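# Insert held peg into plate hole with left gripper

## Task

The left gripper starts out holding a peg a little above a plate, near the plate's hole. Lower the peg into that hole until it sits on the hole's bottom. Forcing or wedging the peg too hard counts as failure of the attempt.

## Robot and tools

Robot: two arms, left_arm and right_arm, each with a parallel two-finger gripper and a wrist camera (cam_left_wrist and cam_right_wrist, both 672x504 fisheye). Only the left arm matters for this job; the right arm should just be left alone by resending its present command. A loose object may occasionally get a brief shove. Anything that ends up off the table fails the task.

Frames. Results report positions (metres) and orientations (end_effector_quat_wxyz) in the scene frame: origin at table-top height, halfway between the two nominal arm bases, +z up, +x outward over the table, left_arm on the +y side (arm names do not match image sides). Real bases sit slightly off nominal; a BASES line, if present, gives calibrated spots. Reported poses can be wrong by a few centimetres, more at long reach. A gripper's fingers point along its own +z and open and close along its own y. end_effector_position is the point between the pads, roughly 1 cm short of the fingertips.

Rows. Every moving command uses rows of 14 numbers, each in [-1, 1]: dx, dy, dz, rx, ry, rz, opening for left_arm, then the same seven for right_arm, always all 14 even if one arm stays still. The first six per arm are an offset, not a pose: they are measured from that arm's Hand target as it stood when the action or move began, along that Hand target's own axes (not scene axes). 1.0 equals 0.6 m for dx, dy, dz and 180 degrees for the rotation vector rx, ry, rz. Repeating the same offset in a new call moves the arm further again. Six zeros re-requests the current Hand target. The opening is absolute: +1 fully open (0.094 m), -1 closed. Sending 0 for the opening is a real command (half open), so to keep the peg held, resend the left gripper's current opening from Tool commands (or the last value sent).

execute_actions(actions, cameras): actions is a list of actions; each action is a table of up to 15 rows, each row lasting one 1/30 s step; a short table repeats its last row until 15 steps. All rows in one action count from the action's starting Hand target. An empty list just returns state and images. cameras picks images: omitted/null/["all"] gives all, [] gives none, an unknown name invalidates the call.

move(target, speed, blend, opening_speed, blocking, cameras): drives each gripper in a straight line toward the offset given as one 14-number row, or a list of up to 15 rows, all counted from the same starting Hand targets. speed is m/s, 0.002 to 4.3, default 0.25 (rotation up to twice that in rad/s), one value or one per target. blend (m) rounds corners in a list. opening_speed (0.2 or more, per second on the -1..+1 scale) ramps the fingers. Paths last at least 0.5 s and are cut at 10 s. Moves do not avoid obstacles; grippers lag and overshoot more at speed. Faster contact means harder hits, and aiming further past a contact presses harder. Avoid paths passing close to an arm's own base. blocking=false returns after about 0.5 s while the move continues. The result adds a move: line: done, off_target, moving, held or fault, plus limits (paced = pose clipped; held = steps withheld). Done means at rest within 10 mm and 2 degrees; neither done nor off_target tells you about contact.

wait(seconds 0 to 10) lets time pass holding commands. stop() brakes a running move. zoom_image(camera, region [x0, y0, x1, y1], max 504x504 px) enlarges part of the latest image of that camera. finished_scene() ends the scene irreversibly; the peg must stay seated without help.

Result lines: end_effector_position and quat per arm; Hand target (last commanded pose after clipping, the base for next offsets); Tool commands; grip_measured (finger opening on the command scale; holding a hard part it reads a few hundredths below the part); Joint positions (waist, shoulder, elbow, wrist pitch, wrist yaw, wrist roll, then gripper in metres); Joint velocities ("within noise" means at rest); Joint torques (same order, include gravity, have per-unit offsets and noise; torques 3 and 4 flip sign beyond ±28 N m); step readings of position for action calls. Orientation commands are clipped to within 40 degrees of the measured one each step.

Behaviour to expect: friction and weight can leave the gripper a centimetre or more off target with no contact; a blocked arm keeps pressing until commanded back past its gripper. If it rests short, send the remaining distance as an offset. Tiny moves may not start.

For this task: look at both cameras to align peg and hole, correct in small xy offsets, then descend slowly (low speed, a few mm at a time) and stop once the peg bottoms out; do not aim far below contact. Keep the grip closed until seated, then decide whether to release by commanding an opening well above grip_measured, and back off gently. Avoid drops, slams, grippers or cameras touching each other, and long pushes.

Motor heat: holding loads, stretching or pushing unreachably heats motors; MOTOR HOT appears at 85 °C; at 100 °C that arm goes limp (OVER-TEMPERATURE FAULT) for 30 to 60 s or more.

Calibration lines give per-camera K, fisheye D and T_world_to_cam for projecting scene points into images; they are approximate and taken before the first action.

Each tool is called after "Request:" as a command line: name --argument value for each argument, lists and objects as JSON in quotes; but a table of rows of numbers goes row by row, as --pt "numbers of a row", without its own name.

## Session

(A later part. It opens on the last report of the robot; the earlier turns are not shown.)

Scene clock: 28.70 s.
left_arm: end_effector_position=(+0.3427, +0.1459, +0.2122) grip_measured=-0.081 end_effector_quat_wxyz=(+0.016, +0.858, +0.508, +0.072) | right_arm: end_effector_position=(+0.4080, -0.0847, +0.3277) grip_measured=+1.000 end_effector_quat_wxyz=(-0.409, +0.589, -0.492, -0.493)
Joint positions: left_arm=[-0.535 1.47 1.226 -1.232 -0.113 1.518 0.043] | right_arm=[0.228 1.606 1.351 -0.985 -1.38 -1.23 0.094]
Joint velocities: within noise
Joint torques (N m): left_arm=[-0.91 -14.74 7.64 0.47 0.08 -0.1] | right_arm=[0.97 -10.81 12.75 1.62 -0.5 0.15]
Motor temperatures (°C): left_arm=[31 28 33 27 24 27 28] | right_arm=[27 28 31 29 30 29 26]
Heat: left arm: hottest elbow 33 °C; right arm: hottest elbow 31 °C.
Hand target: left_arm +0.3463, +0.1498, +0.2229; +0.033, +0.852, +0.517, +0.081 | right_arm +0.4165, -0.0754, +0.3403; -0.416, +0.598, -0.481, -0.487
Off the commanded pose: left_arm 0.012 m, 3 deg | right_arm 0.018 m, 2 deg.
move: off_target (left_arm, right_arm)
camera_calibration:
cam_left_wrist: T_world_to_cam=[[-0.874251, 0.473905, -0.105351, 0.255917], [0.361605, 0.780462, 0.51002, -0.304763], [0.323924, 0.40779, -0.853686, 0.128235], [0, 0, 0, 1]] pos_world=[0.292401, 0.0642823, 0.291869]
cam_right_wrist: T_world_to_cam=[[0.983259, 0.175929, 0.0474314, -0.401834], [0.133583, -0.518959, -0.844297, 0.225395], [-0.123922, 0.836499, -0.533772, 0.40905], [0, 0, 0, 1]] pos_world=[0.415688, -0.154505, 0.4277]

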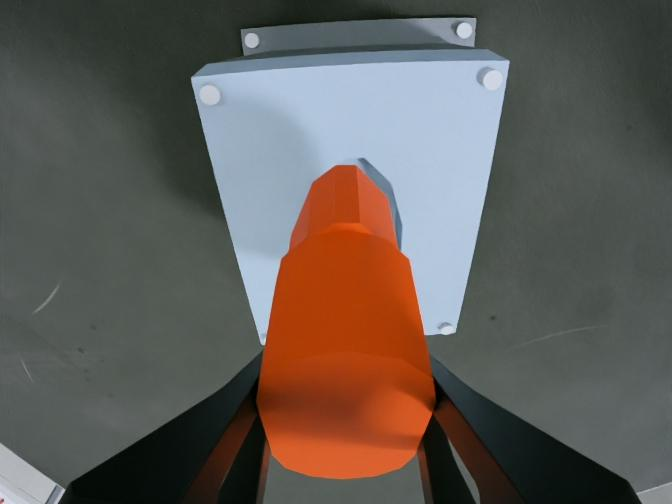

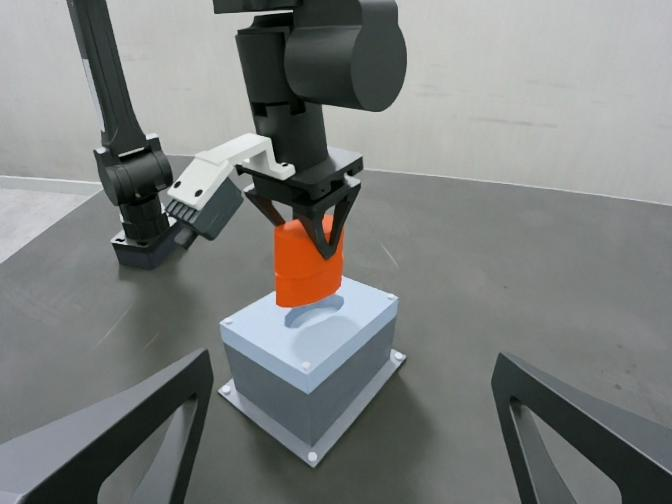

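Request:
move --target '[0.010,-0.011,0.012,-0.016,0,-0.019,-1, 0,0,0,0,0,0,1]' --speed 0.1

Request:
zoom_image --camera "cam_left_wrist" --region '[325, 145, 410, 230]'

Request:
zoom_image --camera "cam_right_wrist" --region '[245, 230, 365, 350]'

Request:
zoom_image --camera "cam_right_wrist" --region '[215, 200, 405, 390]'

Scene clock: 31.87 s.
left_arm: end_effector_position=(+0.3403, +0.1547, +0.2044) grip_measured=-0.081 end_effector_quat_wxyz=(+0.039, +0.842, +0.531, +0.083) | right_arm: end_effector_position=(+0.4080, -0.0847, +0.3277) grip_measured=+1.000 end_effector_quat_wxyz=(-0.409, +0.589, -0.492, -0.493)
Joint positions: left_arm=[-0.521 1.429 1.157 -1.154 -0.113 1.478 0.043] | right_arm=[0.228 1.606 1.351 -0.985 -1.38 -1.23 0.094]
Joint velocities: within noise
Joint torques (N m): left_arm=[-0.91 -14.04 7.69 0.62 0 -0.12] | right_arm=[1.03 -10.75 12.77 1.66 -0.5 0.14]
Motor temperatures (°C): left_arm=[31 28 34 27 24 27 28] | right_arm=[27 28 31 29 30 29 26]
Heat: left arm: hottest elbow 34 °C; right arm: hottest elbow 31 °C.
Hand target: left_arm +0.3445, +0.1584, +0.2154; +0.057, +0.835, +0.540, +0.093 | right_arm +0.4165, -0.0754, +0.3403; -0.416, +0.598, -0.481, -0.487
Off the commanded pose: left_arm 0.012 m, 3 deg | right_arm 0.018 m, 2 deg.
move: off_target (left_arm, right_arm)
camera_calibration:
cam_left_wrist: T_world_to_cam=[[-0.892488, 0.422202, -0.158776, 0.273995], [0.296684, 0.814593, 0.498414, -0.28757], [0.339769, 0.397722, -0.852276, 0.114648], [0, 0, 0, 1]] pos_world=[0.290901, 0.0729731, 0.284544]
cam_right_wrist: T_world_to_cam=[[0.983259, 0.175929, 0.0474314, -0.401834], [0.133583, -0.518959, -0.844297, 0.225395], [-0.123922, 0.836499, -0.533772, 0.40905], [0, 0, 0, 1]] pos_world=[0.415688, -0.154505, 0.4277]

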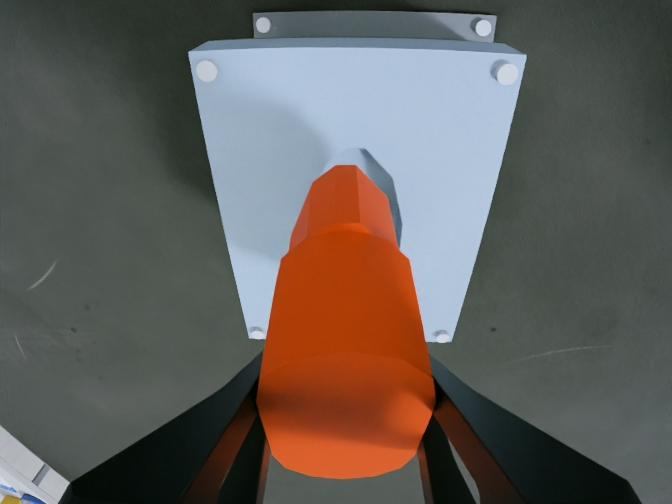

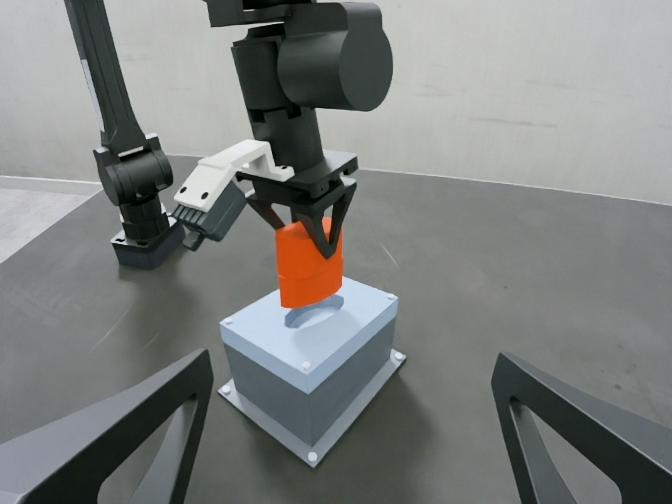

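Scaled by 5.929 from the camera's 672x504 image, which has a finer 960x720 frame.

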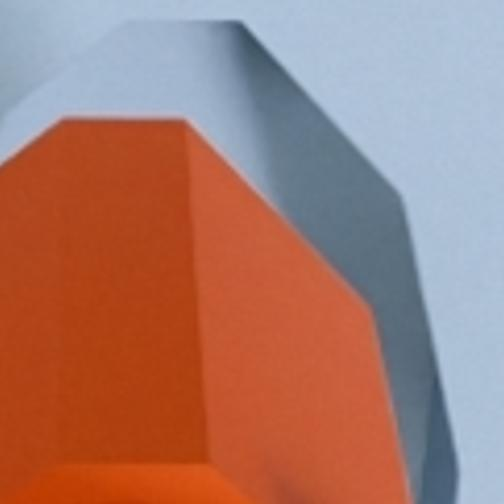

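Scaled by 4.200 from the camera's 672x504 image, which has a finer 960x720 frame.

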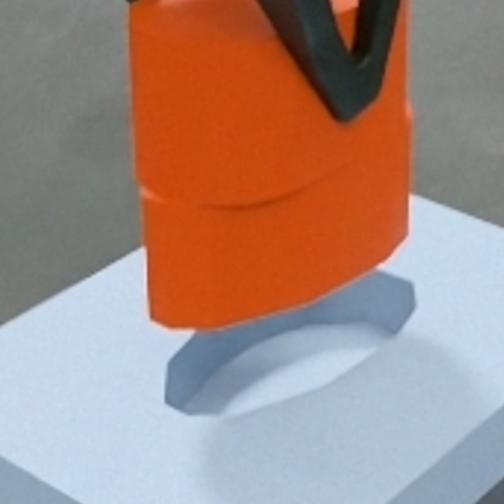

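Scaled by 2.653 from the camera's 672x504 image, which has a finer 960x720 frame.

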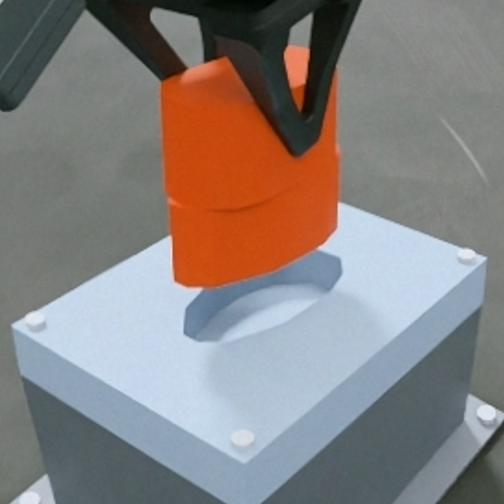

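Request:
move --target '[0.0033,-0.0067,0.0177,0,0,0,-1, 0,0,0,0,0,0,1]' --speed 0.06

Request:
zoom_image --camera "cam_left_wrist" --region '[325, 145, 410, 230]'

Request:
zoom_image --camera "cam_right_wrist" --region '[245, 230, 365, 350]'

Scene clock: 33.37 s.
left_arm: end_effector_position=(+0.3395, +0.1583, +0.1943) grip_measured=-0.081 end_effector_quat_wxyz=(+0.040, +0.840, +0.534, +0.084) | right_arm: end_effector_position=(+0.4080, -0.0847, +0.3277) grip_measured=+1.000 end_effector_quat_wxyz=(-0.409, +0.589, -0.492, -0.493)
Joint positions: left_arm=[-0.515 1.429 1.13 -1.124 -0.113 1.478 0.043] | right_arm=[0.228 1.606 1.351 -0.985 -1.38 -1.23 0.094]
Joint velocities: within noise
Joint torques (N m): left_arm=[-0.91 -13.86 7.65 0.65 0.05 -0.04] | right_arm=[0.91 -10.87 12.78 1.63 -0.5 0.15]
Motor temperatures (°C): left_arm=[31 28 34 27 24 27 28] | right_arm=[27 28 32 29 30 29 26]
Heat: left arm: hottest elbow 34 °C; right arm: hottest elbow 32 °C.
Hand target: left_arm +0.3440, +0.1618, +0.2045; +0.057, +0.835, +0.540, +0.093 | right_arm +0.4165, -0.0754, +0.3403; -0.416, +0.598, -0.481, -0.487
Off the commanded pose: left_arm 0.012 m, 2 deg | right_arm 0.018 m, 2 deg.
move: off_target (left_arm, right_arm)
camera_calibration:
cam_left_wrist: T_world_to_cam=[[-0.89489, 0.416198, -0.161097, 0.272391], [0.290398, 0.81714, 0.497946, -0.283436], [0.338883, 0.398825, -0.852113, 0.10495], [0, 0, 0, 1]] pos_world=[0.290504, 0.0763819, 0.274447]
cam_right_wrist: T_world_to_cam=[[0.983259, 0.175929, 0.0474314, -0.401834], [0.133583, -0.518959, -0.844297, 0.225395], [-0.123922, 0.836499, -0.533772, 0.40905], [0, 0, 0, 1]] pos_world=[0.415688, -0.154505, 0.4277]

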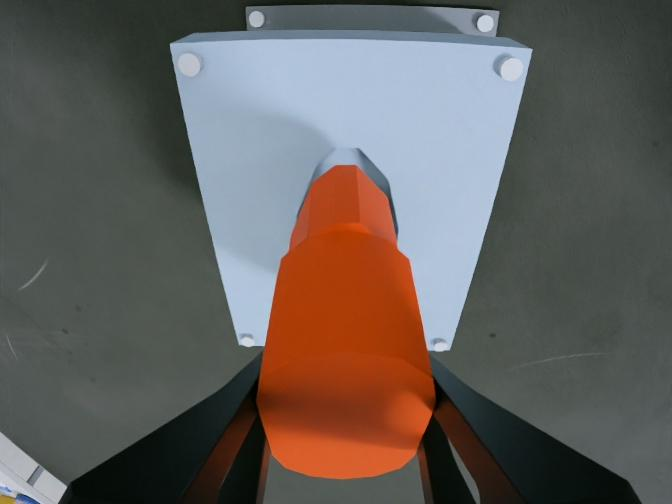

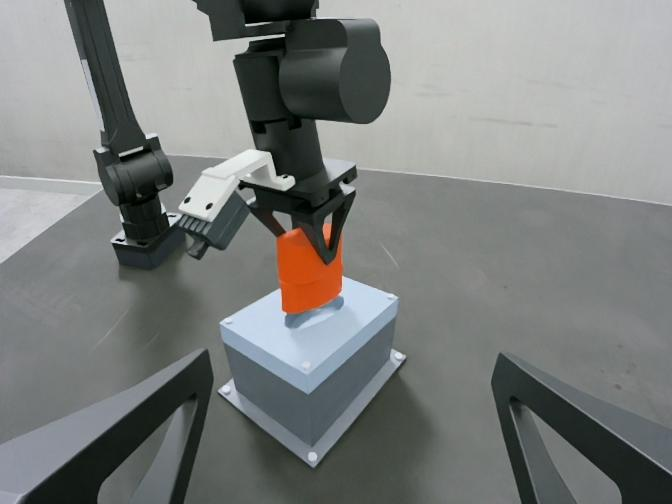

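Scaled by 5.929 from the camera's 672x504 image, which has a finer 960x720 frame.

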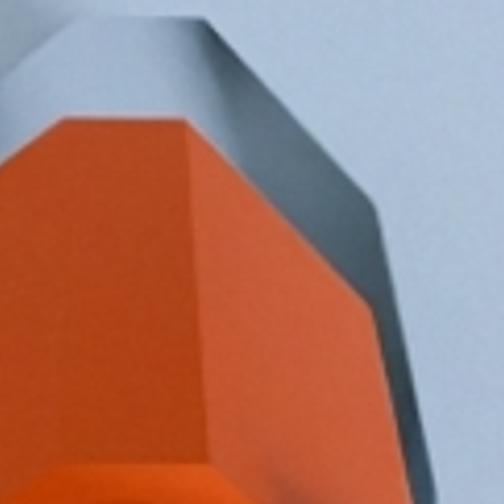

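Scaled by 4.200 from the camera's 672x504 image, which has a finer 960x720 frame.

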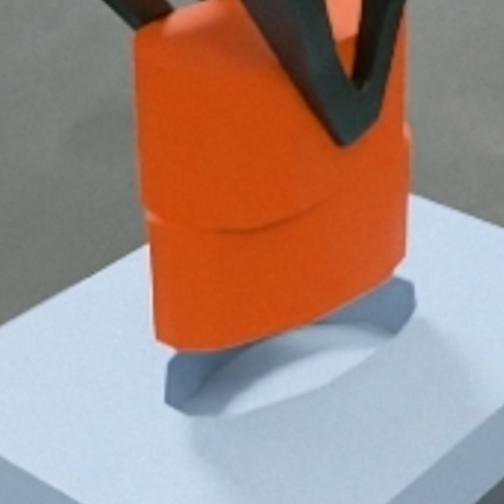

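Request:
zoom_image --camera "cam_right_wrist" --region '[275, 280, 350, 340]'

Scaled by 6.720 from the camera's 672x504 image, which has a finer 960x720 frame.

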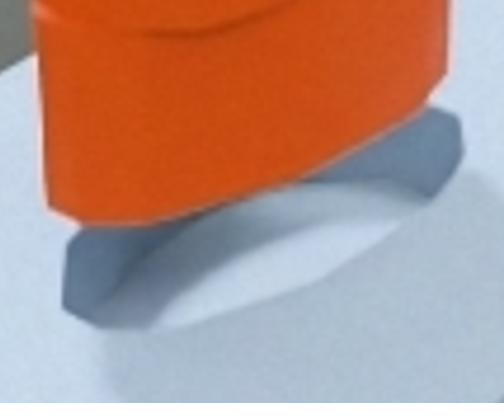

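Request:
move --target '[0.001,-0.002,0.0137,0,0,0.003,-1, 0,0,0,0,0,0,1]' --speed 0.05

Request:
zoom_image --camera "cam_left_wrist" --region '[325, 145, 410, 230]'

Request:
zoom_image --camera "cam_right_wrist" --region '[275, 280, 350, 340]'

Scene clock: 35.17 s.
left_arm: end_effector_position=(+0.3402, +0.1596, +0.1890) grip_measured=-0.081 end_effector_quat_wxyz=(+0.043, +0.840, +0.535, +0.085) | right_arm: end_effector_position=(+0.4080, -0.0847, +0.3277) grip_measured=+1.000 end_effector_quat_wxyz=(-0.409, +0.589, -0.492, -0.493)
Joint positions: left_arm=[-0.511 1.429 1.114 -1.101 -0.113 1.479 0.043] | right_arm=[0.228 1.606 1.351 -0.985 -1.38 -1.23 0.094]
Joint velocities: within noise
Joint torques (N m): left_arm=[-0.85 -13.27 7.61 0.58 0.06 0.08] | right_arm=[1.08 -10.93 12.77 1.62 -0.5 0.15]
Motor temperatures (°C): left_arm=[31 28 34 27 24 27 28] | right_arm=[27 28 32 29 30 29 26]
Heat: left arm: hottest elbow 34 °C; right arm: hottest elbow 32 °C.
Hand target: left_arm +0.3449, +0.1630, +0.1963; +0.056, +0.837, +0.536, +0.093 | right_arm +0.4165, -0.0754, +0.3403; -0.416, +0.598, -0.481, -0.487
Off the commanded pose: left_arm 0.009 m, 2 deg | right_arm 0.018 m, 2 deg.
move: off_target (right_arm)
camera_calibration:
cam_left_wrist: T_world_to_cam=[[-0.894828, 0.413563, -0.168072, 0.273332], [0.28542, 0.819515, 0.496922, -0.280609], [0.343246, 0.396689, -0.851364, 0.0984031], [0, 0, 0, 1]] pos_world=[0.2909, 0.0778877, 0.269157]
cam_right_wrist: T_world_to_cam=[[0.983259, 0.175929, 0.0474314, -0.401834], [0.133583, -0.518959, -0.844297, 0.225395], [-0.123922, 0.836499, -0.533772, 0.40905], [0, 0, 0, 1]] pos_world=[0.415688, -0.154505, 0.4277]

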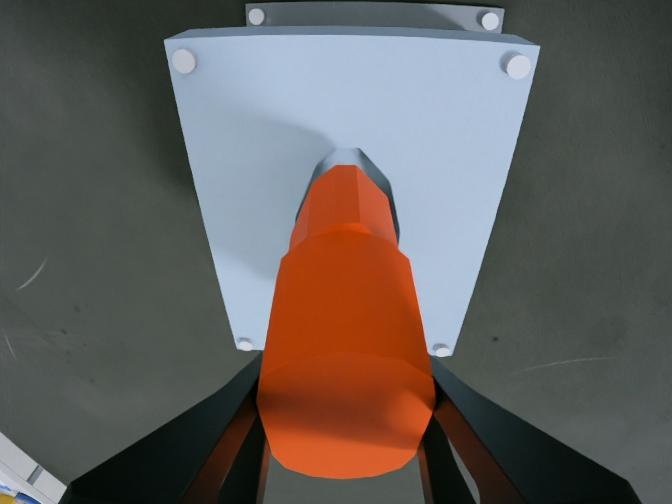

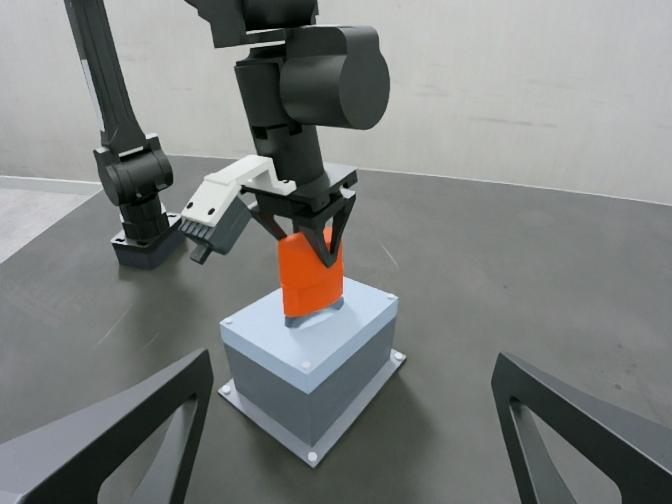

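Scaled by 5.929 from the camera's 672x504 image, which has a finer 960x720 frame.

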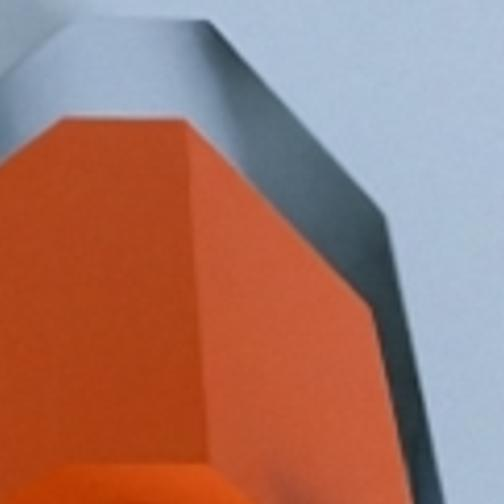

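Scaled by 6.720 from the camera's 672x504 image, which has a finer 960x720 frame.

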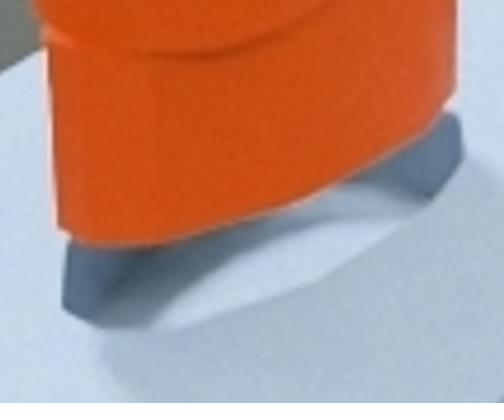

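Request:
move --target '[-0.001,-0.003,0.0157,0,0,0.005,-1, 0,0,0,0,0,0,1]' --speed 0.04

Request:
zoom_image --camera "cam_left_wrist" --region '[325, 145, 410, 230]'

Request:
zoom_image --camera "cam_right_wrist" --region '[275, 280, 350, 340]'

Scene clock: 36.40 s.
left_arm: end_effector_position=(+0.3401, +0.1601, +0.1827) grip_measured=-0.081 end_effector_quat_wxyz=(+0.046, +0.843, +0.528, +0.087) | right_arm: end_effector_position=(+0.4080, -0.0847, +0.3277) grip_measured=+1.000 end_effector_quat_wxyz=(-0.409, +0.589, -0.492, -0.493)
Joint positions: left_arm=[-0.511 1.429 1.096 -1.075 -0.113 1.495 0.043] | right_arm=[0.228 1.606 1.351 -0.985 -1.38 -1.23 0.094]
Joint velocities: within noise
Joint torques (N m): left_arm=[-0.85 -12.57 7.58 0.62 0.07 0.09] | right_arm=[0.97 -10.87 12.77 1.66 -0.5 0.15]
Motor temperatures (°C): left_arm=[31 28 34 27 24 27 28] | right_arm=[27 28 32 29 30 29 26]
Heat: left arm: hottest elbow 34 °C; right arm: hottest elbow 32 °C.
Hand target: left_arm +0.3451, +0.1633, +0.1866; +0.056, +0.841, +0.530, +0.093 | right_arm +0.4165, -0.0754, +0.3403; -0.416, +0.598, -0.481, -0.487
Off the commanded pose: left_arm 0.007 m, 1 deg | right_arm 0.018 m, 2 deg.
move: off_target (right_arm)
camera_calibration:
cam_left_wrist: T_world_to_cam=[[-0.887429, 0.4267, -0.174347, 0.268538], [0.294367, 0.815688, 0.497996, -0.280432], [0.354707, 0.390614, -0.849472, 0.089576], [0, 0, 0, 1]] pos_world=[0.289085, 0.0791707, 0.262565]
cam_right_wrist: T_world_to_cam=[[0.983259, 0.175929, 0.0474314, -0.401834], [0.133583, -0.518959, -0.844297, 0.225395], [-0.123922, 0.836499, -0.533772, 0.40905], [0, 0, 0, 1]] pos_world=[0.415688, -0.154505, 0.4277]

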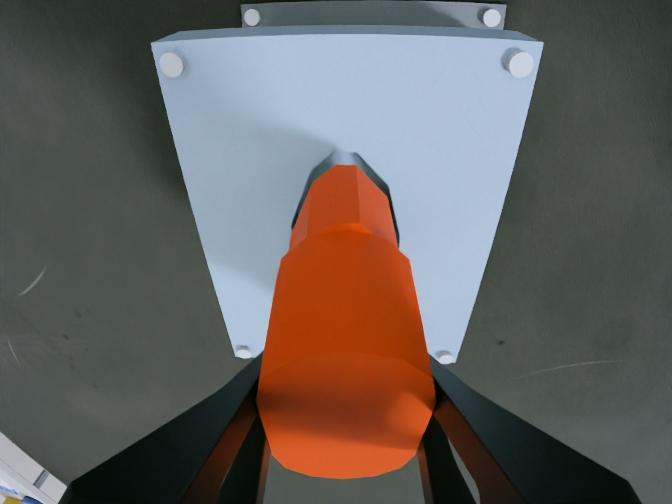

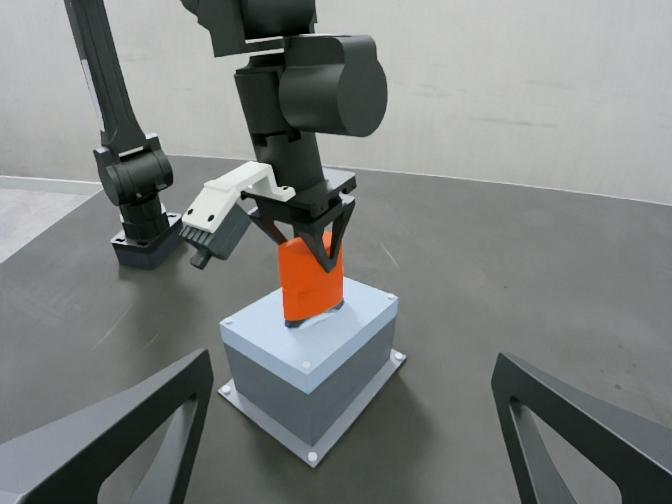

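Scaled by 5.929 from the camera's 672x504 image, which has a finer 960x720 frame.

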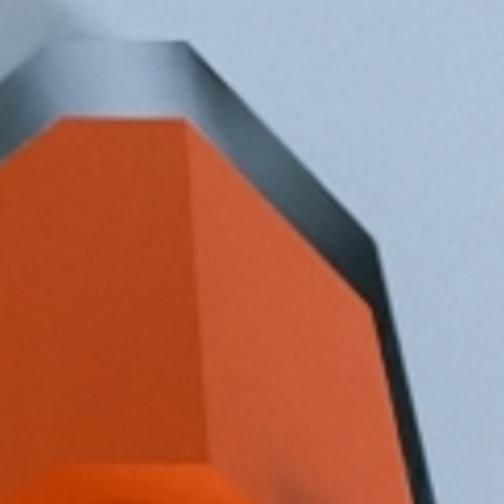

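Scaled by 6.720 from the camera's 672x504 image, which has a finer 960x720 frame.

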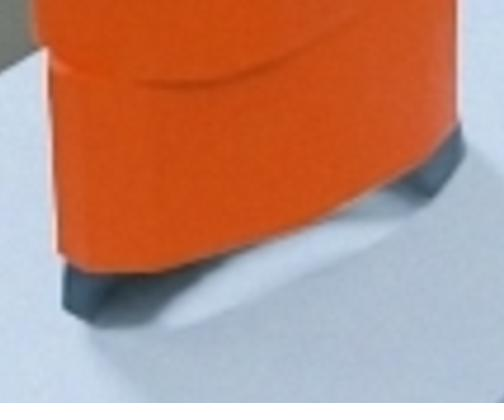

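Request:
move --target '[-0.002,0,0.0125,0,0,0,-1, 0,0,0,0,0,0,1]' --speed 0.04

Request:
zoom_image --camera "cam_left_wrist" --region '[285, 145, 410, 270]'

Request:
zoom_image --camera "cam_right_wrist" --region '[275, 280, 350, 340]'

Scene clock: 37.43 s.
left_arm: end_effector_position=(+0.3411, +0.1595, +0.1795) grip_measured=-0.081 end_effector_quat_wxyz=(+0.050, +0.843, +0.528, +0.090) | right_arm: end_effector_position=(+0.4080, -0.0847, +0.3277) grip_measured=+1.000 end_effector_quat_wxyz=(-0.409, +0.589, -0.492, -0.493)
Joint positions: left_arm=[-0.511 1.429 1.086 -1.055 -0.113 1.496 0.043] | right_arm=[0.228 1.606 1.351 -0.985 -1.38 -1.23 0.094]
Joint velocities: within noise
Joint torques (N m): left_arm=[-0.85 -11.63 7.6 0.68 0.07 0.08] | right_arm=[1.03 -10.87 12.74 1.63 -0.5 0.15]
Motor temperatures (°C): left_arm=[31 28 34 27 24 27 28] | right_arm=[27 28 32 29 30 29 26]
Heat: left arm: hottest elbow 34 °C; right arm: hottest elbow 32 °C.
Hand target: left_arm +0.3462, +0.1623, +0.1791; +0.056, +0.841, +0.529, +0.093 | right_arm +0.4165, -0.0754, +0.3403; -0.416, +0.598, -0.481, -0.487
Off the commanded pose: left_arm 0.006 m, 1 deg | right_arm 0.018 m, 2 deg.
move: off_target (right_arm)
camera_calibration:
cam_left_wrist: T_world_to_cam=[[-0.885569, 0.426512, -0.183996, 0.270216], [0.290762, 0.817896, 0.496491, -0.277482], [0.36225, 0.386178, -0.848317, 0.0847465], [0, 0, 0, 1]] pos_world=[0.289277, 0.0789741, 0.259378]
cam_right_wrist: T_world_to_cam=[[0.983259, 0.175929, 0.0474314, -0.401834], [0.133583, -0.518959, -0.844297, 0.225395], [-0.123922, 0.836499, -0.533772, 0.40905], [0, 0, 0, 1]] pos_world=[0.415688, -0.154505, 0.4277]

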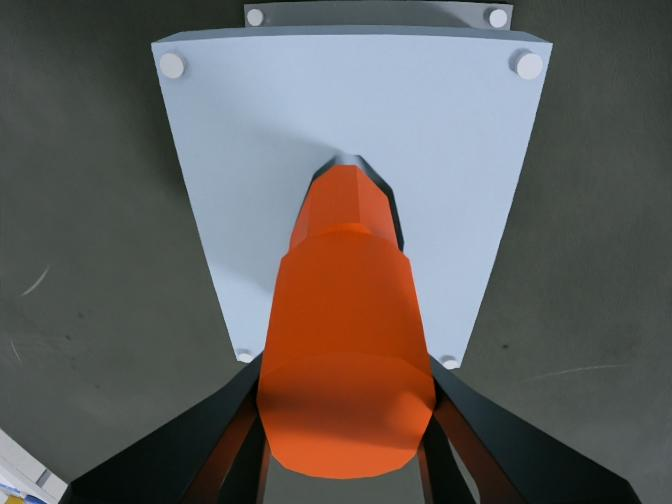

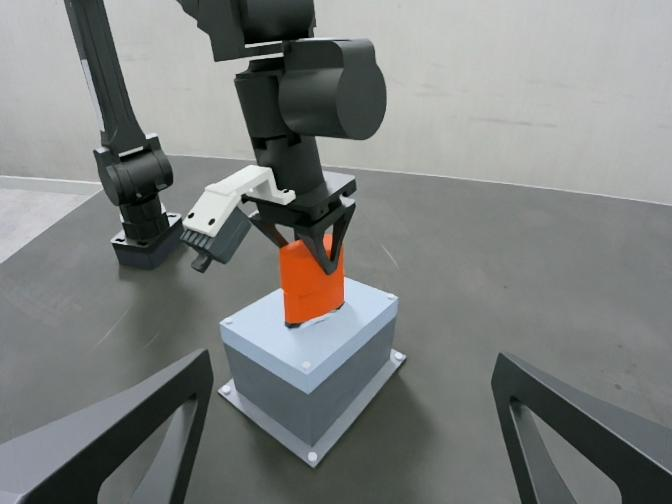

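Scaled by 4.032 from the camera's 672x504 image, which has a finer 960x720 frame.

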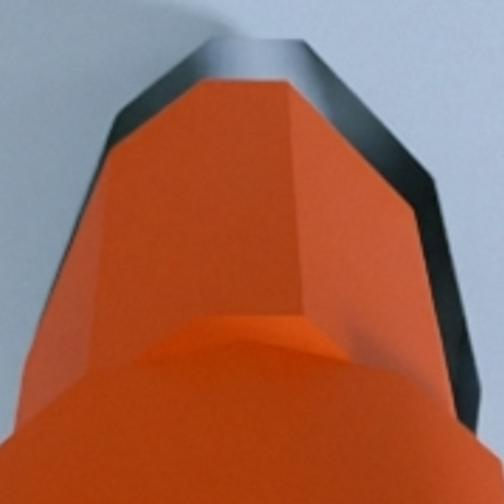

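Scaled by 6.720 from the camera's 672x504 image, which has a finer 960x720 frame.

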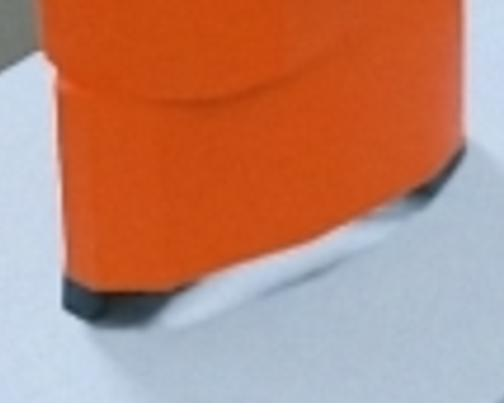

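Request:
move --target '[-0.001,-0.003,0.0085,0,0,0,-1, 0,0,0,0,0,0,1]' --speed 0.03

Request:
zoom_image --camera "cam_left_wrist" --region '[285, 145, 410, 270]'

Request:
zoom_image --camera "cam_right_wrist" --region '[275, 280, 350, 340]'

Scene clock: 42.50 s.
left_arm: end_effector_position=(+0.3404, +0.1599, +0.1741) grip_measured=-0.081 end_effector_quat_wxyz=(+0.050, +0.843, +0.528, +0.090) | right_arm: end_effector_position=(+0.4080, -0.0847, +0.3277) grip_measured=+1.000 end_effector_quat_wxyz=(-0.409, +0.589, -0.492, -0.493)
Joint positions: left_arm=[-0.511 1.432 1.074 -1.04 -0.113 1.496 0.043] | right_arm=[0.228 1.606 1.351 -0.985 -1.38 -1.23 0.094]
Joint velocities: within noise
Joint torques (N m): left_arm=[-0.97 -11.75 7.54 0.69 0.07 0.08] | right_arm=[0.97 -10.81 12.77 1.65 -0.5 0.15]
Motor temperatures (°C): left_arm=[31 28 34 27 24 27 28] | right_arm=[27 28 33 29 30 29 26]
Heat: left arm: hottest elbow 34 °C; right arm: hottest elbow 33 °C.
Hand target: left_arm +0.3455, +0.1625, +0.1740; +0.056, +0.841, +0.529, +0.093 | right_arm +0.4165, -0.0754, +0.3403; -0.416, +0.598, -0.481, -0.487
Off the commanded pose: left_arm 0.006 m, 1 deg | right_arm 0.018 m, 2 deg.
move: off_target (right_arm)
camera_calibration:
cam_left_wrist: T_world_to_cam=[[-0.885569, 0.426512, -0.183996, 0.268432], [0.290762, 0.817896, 0.496491, -0.274925], [0.36225, 0.386178, -0.848317, 0.0802647], [0, 0, 0, 1]] pos_world=[0.288577, 0.0793741, 0.253978]
cam_right_wrist: T_world_to_cam=[[0.983259, 0.175929, 0.0474314, -0.401834], [0.133583, -0.518959, -0.844297, 0.225395], [-0.123922, 0.836499, -0.533772, 0.40905], [0, 0, 0, 1]] pos_world=[0.415688, -0.154505, 0.4277]

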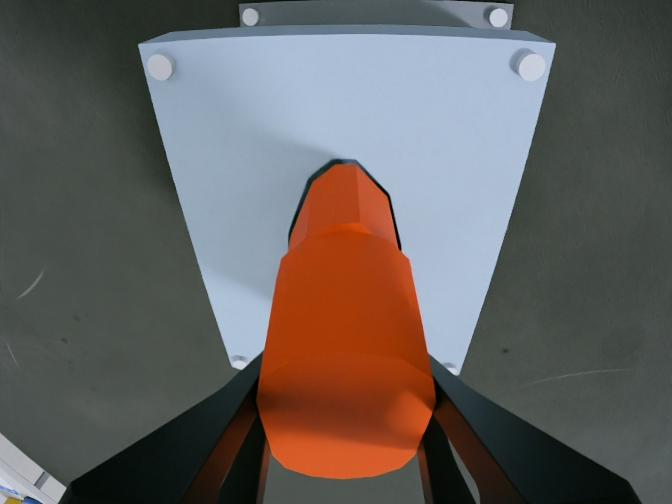

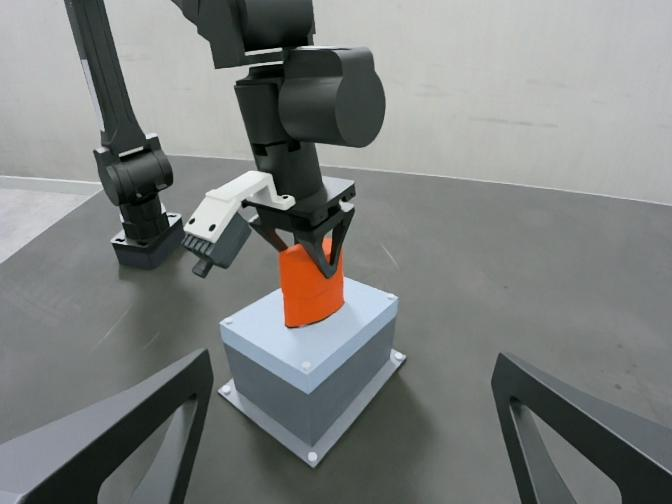

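Scaled by 4.032 from the camera's 672x504 image, which has a finer 960x720 frame.

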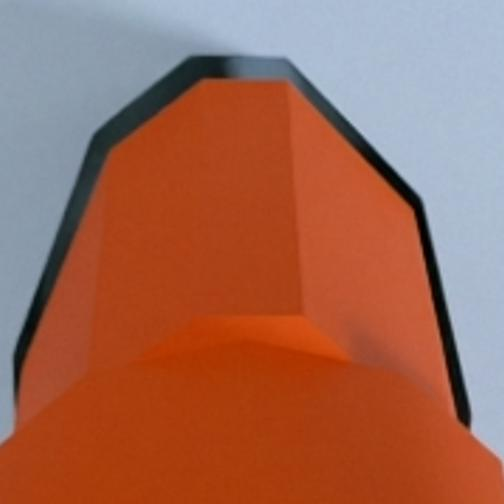

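Scaled by 6.720 from the camera's 672x504 image, which has a finer 960x720 frame.

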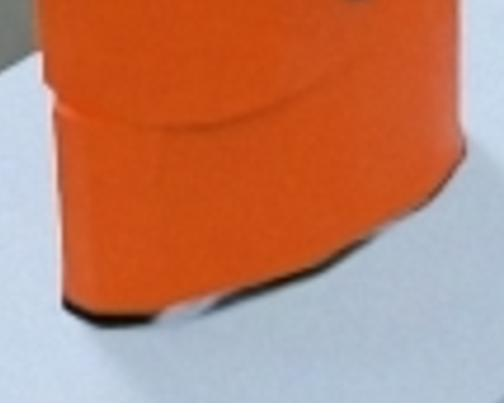

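Request:
move --target '[-0.0022,0,0.006,0,0,0,-1, 0,0,0,0,0,0,1]' --speed 0.02

Request:
zoom_image --camera "cam_left_wrist" --region '[285, 145, 410, 270]'

Request:
zoom_image --camera "cam_right_wrist" --region '[275, 280, 350, 340]'

Scene clock: 43.70 s.
left_arm: end_effector_position=(+0.3411, +0.1595, +0.1698) grip_measured=-0.081 end_effector_quat_wxyz=(+0.050, +0.843, +0.528, +0.089) | right_arm: end_effector_position=(+0.4080, -0.0847, +0.3277) grip_measured=+1.000 end_effector_quat_wxyz=(-0.409, +0.589, -0.492, -0.493)
Joint positions: left_arm=[-0.511 1.439 1.07 -1.03 -0.113 1.496 0.043] | right_arm=[0.228 1.606 1.351 -0.985 -1.38 -1.23 0.094]
Joint velocities: within noise
Joint torques (N m): left_arm=[-1.14 -11.81 7.57 0.69 0.05 0.05] | right_arm=[0.91 -10.87 12.78 1.63 -0.51 0.15]
Motor temperatures (°C): left_arm=[31 28 34 27 24 27 28] | right_arm=[27 28 33 29 30 29 26]
Heat: left arm: hottest elbow 34 °C; right arm: hottest elbow 33 °C.
Hand target: left_arm +0.3458, +0.1613, +0.1702; +0.056, +0.841, +0.529, +0.093 | right_arm +0.4165, -0.0754, +0.3403; -0.416, +0.598, -0.481, -0.487
Off the commanded pose: left_arm 0.005 m, 1 deg | right_arm 0.018 m, 2 deg.
move: off_target (right_arm)
camera_calibration:
cam_left_wrist: T_world_to_cam=[[-0.885796, 0.42668, -0.18251, 0.268202], [0.291454, 0.817524, 0.496698, -0.272917], [0.361138, 0.38678, -0.848517, 0.0768039], [0, 0, 0, 1]] pos_world=[0.289378, 0.0789734, 0.249676]
cam_right_wrist: T_world_to_cam=[[0.983259, 0.175929, 0.0474314, -0.401834], [0.133583, -0.518959, -0.844297, 0.225395], [-0.123922, 0.836499, -0.533772, 0.40905], [0, 0, 0, 1]] pos_world=[0.415688, -0.154505, 0.4277]

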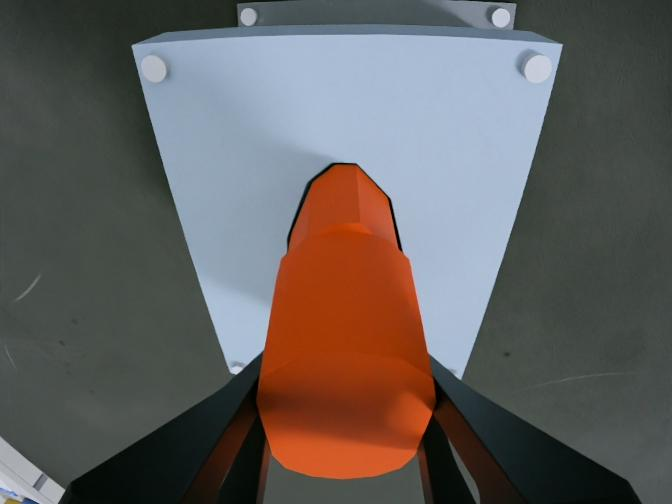

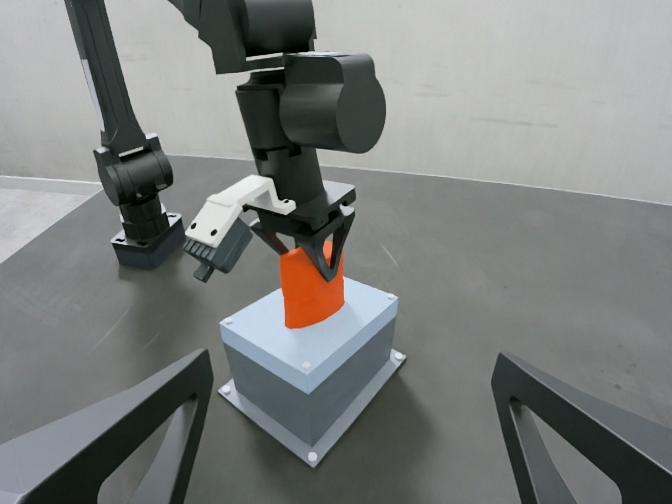

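Scaled by 4.032 from the camera's 672x504 image, which has a finer 960x720 frame.

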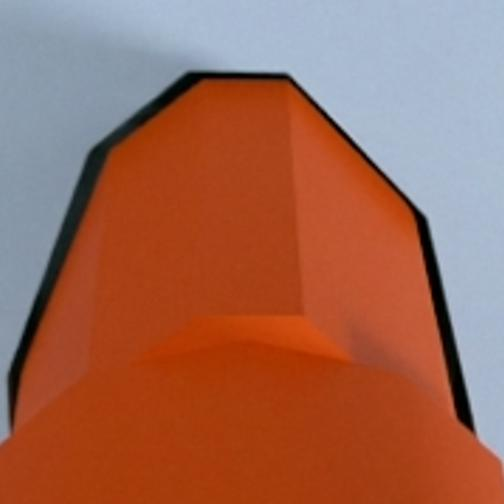

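Scaled by 6.720 from the camera's 672x504 image, which has a finer 960x720 frame.

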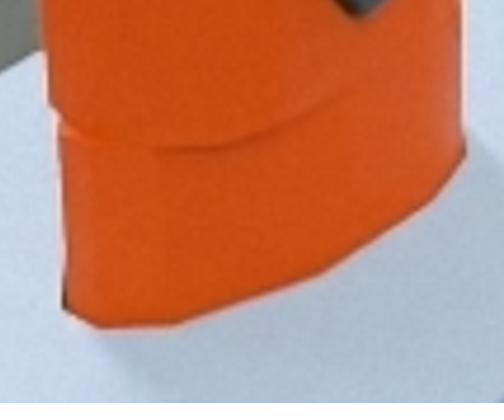

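Request:
move --target '[-0.0022,0,0.008,0,0,0,-1, 0,0,0,0,0,0,1]' --speed 0.02

Request:
zoom_image --camera "cam_left_wrist" --region '[285, 145, 410, 270]'

Request:
zoom_image --camera "cam_right_wrist" --region '[275, 260, 350, 340]'

Scene clock: 44.67 s.
left_arm: end_effector_position=(+0.3417, +0.1591, +0.1652) grip_measured=-0.081 end_effector_quat_wxyz=(+0.050, +0.843, +0.528, +0.089) | right_arm: end_effector_position=(+0.4080, -0.0847, +0.3277) grip_measured=+1.000 end_effector_quat_wxyz=(-0.409, +0.589, -0.492, -0.493)
Joint positions: left_arm=[-0.511 1.446 1.064 -1.018 -0.113 1.496 0.043] | right_arm=[0.228 1.606 1.351 -0.985 -1.38 -1.23 0.094]
Joint velocities: within noise
Joint torques (N m): left_arm=[-1.26 -11.87 7.51 0.72 0.05 0.03] | right_arm=[1.03 -10.81 12.78 1.63 -0.5 0.15]
Motor temperatures (°C): left_arm=[31 28 34 27 24 27 28] | right_arm=[27 28 33 29 30 29 26]
Heat: left arm: hottest elbow 34 °C; right arm: hottest elbow 33 °C.
Hand target: left_arm +0.3462, +0.1602, +0.1653; +0.056, +0.841, +0.529, +0.093 | right_arm +0.4165, -0.0754, +0.3403; -0.416, +0.598, -0.481, -0.487
Off the commanded pose: left_arm 0.005 m, 1 deg | right_arm 0.018 m, 2 deg.
move: off_target (right_arm)
camera_calibration:
cam_left_wrist: T_world_to_cam=[[-0.885881, 0.426662, -0.182138, 0.268088], [0.291555, 0.817433, 0.496789, -0.270553], [0.360847, 0.386993, -0.848544, 0.0728763], [0, 0, 0, 1]] pos_world=[0.290078, 0.0785733, 0.245076]
cam_right_wrist: T_world_to_cam=[[0.983259, 0.175929, 0.0474314, -0.401834], [0.133583, -0.518959, -0.844297, 0.225395], [-0.123922, 0.836499, -0.533772, 0.40905], [0, 0, 0, 1]] pos_world=[0.415688, -0.154505, 0.4277]

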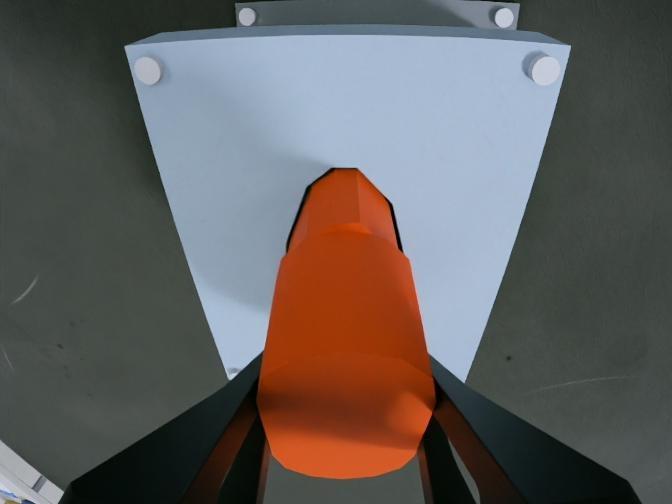

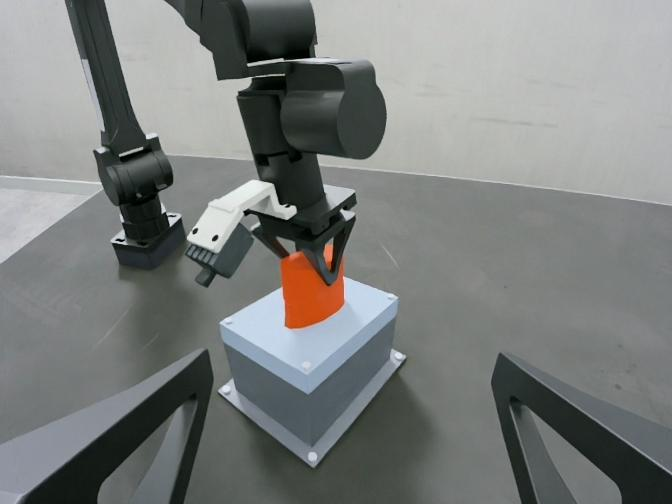

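Scaled by 4.032 from the camera's 672x504 image, which has a finer 960x720 frame.

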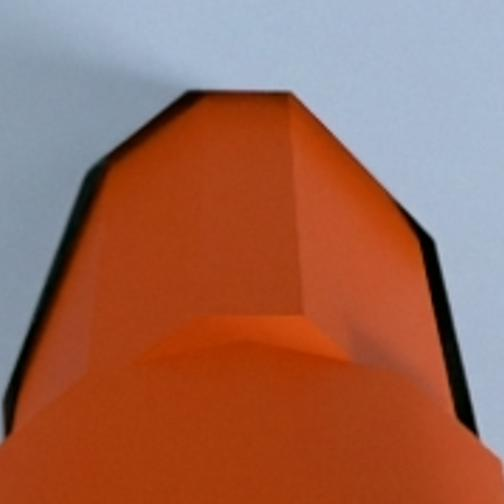

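Scaled by 6.300 from the camera's 672x504 image, which has a finer 960x720 frame.

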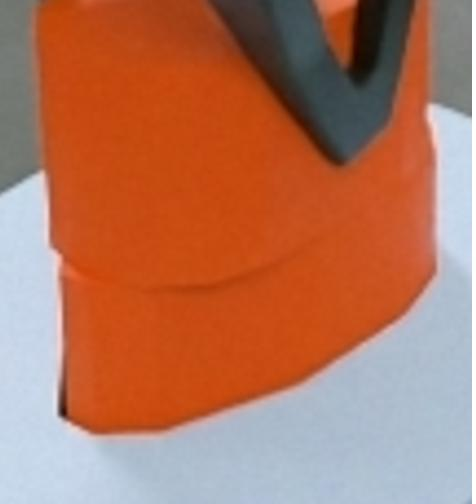

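Request:
move --target '[0.0005,0,0.008,0,0,0,-1, 0,0,0,0,0,0,1]' --speed 0.02

Request:
zoom_image --camera "cam_left_wrist" --region '[285, 145, 410, 270]'

Request:
zoom_image --camera "cam_right_wrist" --region '[275, 260, 350, 340]'

Scene clock: 45.63 s.
left_arm: end_effector_position=(+0.3421, +0.1589, +0.1607) grip_measured=-0.081 end_effector_quat_wxyz=(+0.049, +0.843, +0.528, +0.089) | right_arm: end_effector_position=(+0.4080, -0.0847, +0.3277) grip_measured=+1.000 end_effector_quat_wxyz=(-0.409, +0.589, -0.492, -0.493)
Joint positions: left_arm=[-0.511 1.452 1.058 -1.007 -0.113 1.496 0.043] | right_arm=[0.228 1.606 1.351 -0.985 -1.38 -1.23 0.094]
Joint velocities: within noise
Joint torques (N m): left_arm=[-1.08 -11.87 7.49 0.76 0.06 0.05] | right_arm=[0.97 -10.87 12.75 1.63 -0.5 0.15]
Motor temperatures (°C): left_arm=[31 28 34 27 24 27 28] | right_arm=[27 28 33 29 30 29 26]
Heat: left arm: hottest elbow 34 °C; right arm: hottest elbow 33 °C.
Hand target: left_arm +0.3474, +0.1605, +0.1607; +0.056, +0.841, +0.529, +0.093 | right_arm +0.4165, -0.0754, +0.3403; -0.416, +0.598, -0.481, -0.487
Off the commanded pose: left_arm 0.006 m, 1 deg | right_arm 0.018 m, 2 deg.
move: off_target (right_arm)
camera_calibration:
cam_left_wrist: T_world_to_cam=[[-0.885965, 0.426799, -0.18141, 0.26759], [0.291936, 0.817222, 0.496912, -0.268312], [0.360333, 0.387286, -0.848628, 0.0691751], [0, 0, 0, 1]] pos_world=[0.290479, 0.0782728, 0.240575]
cam_right_wrist: T_world_to_cam=[[0.983259, 0.175929, 0.0474314, -0.401834], [0.133583, -0.518959, -0.844297, 0.225395], [-0.123922, 0.836499, -0.533772, 0.40905], [0, 0, 0, 1]] pos_world=[0.415688, -0.154505, 0.4277]

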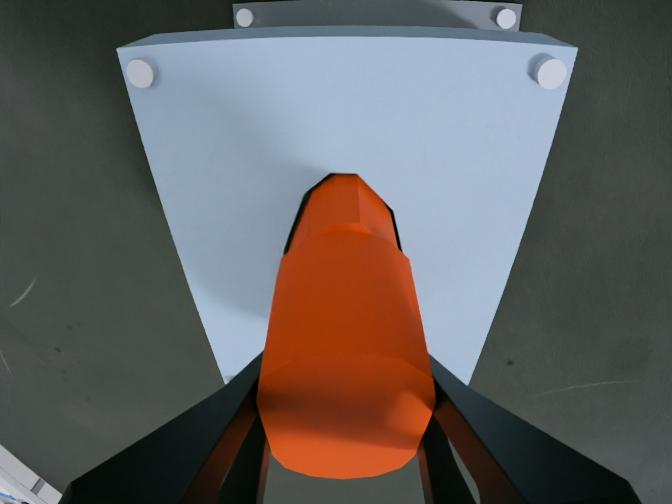

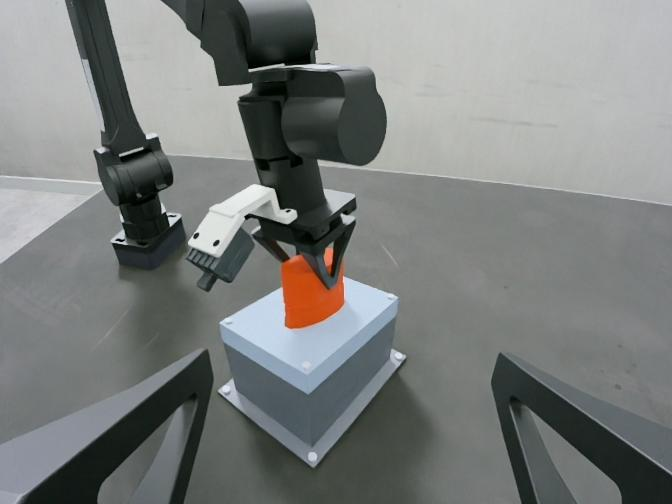

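Scaled by 4.032 from the camera's 672x504 image, which has a finer 960x720 frame.

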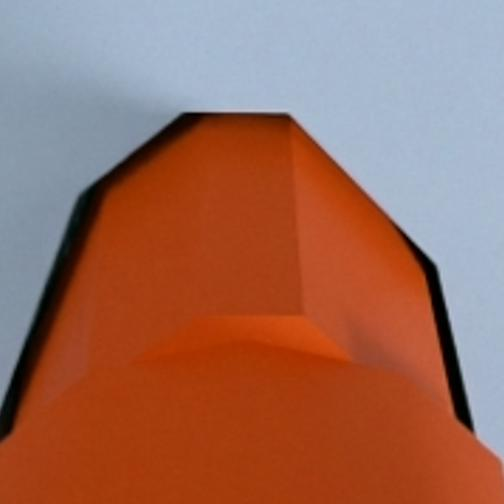

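Scaled by 6.300 from the camera's 672x504 image, which has a finer 960x720 frame.

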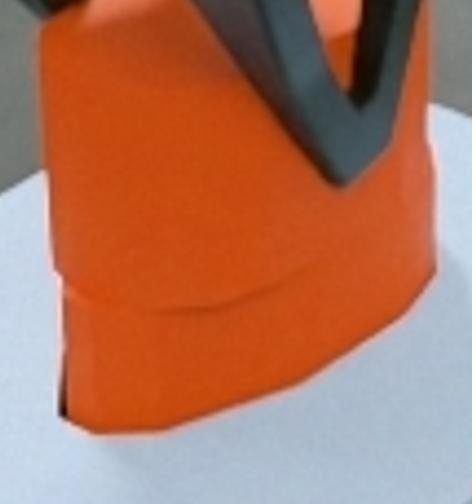

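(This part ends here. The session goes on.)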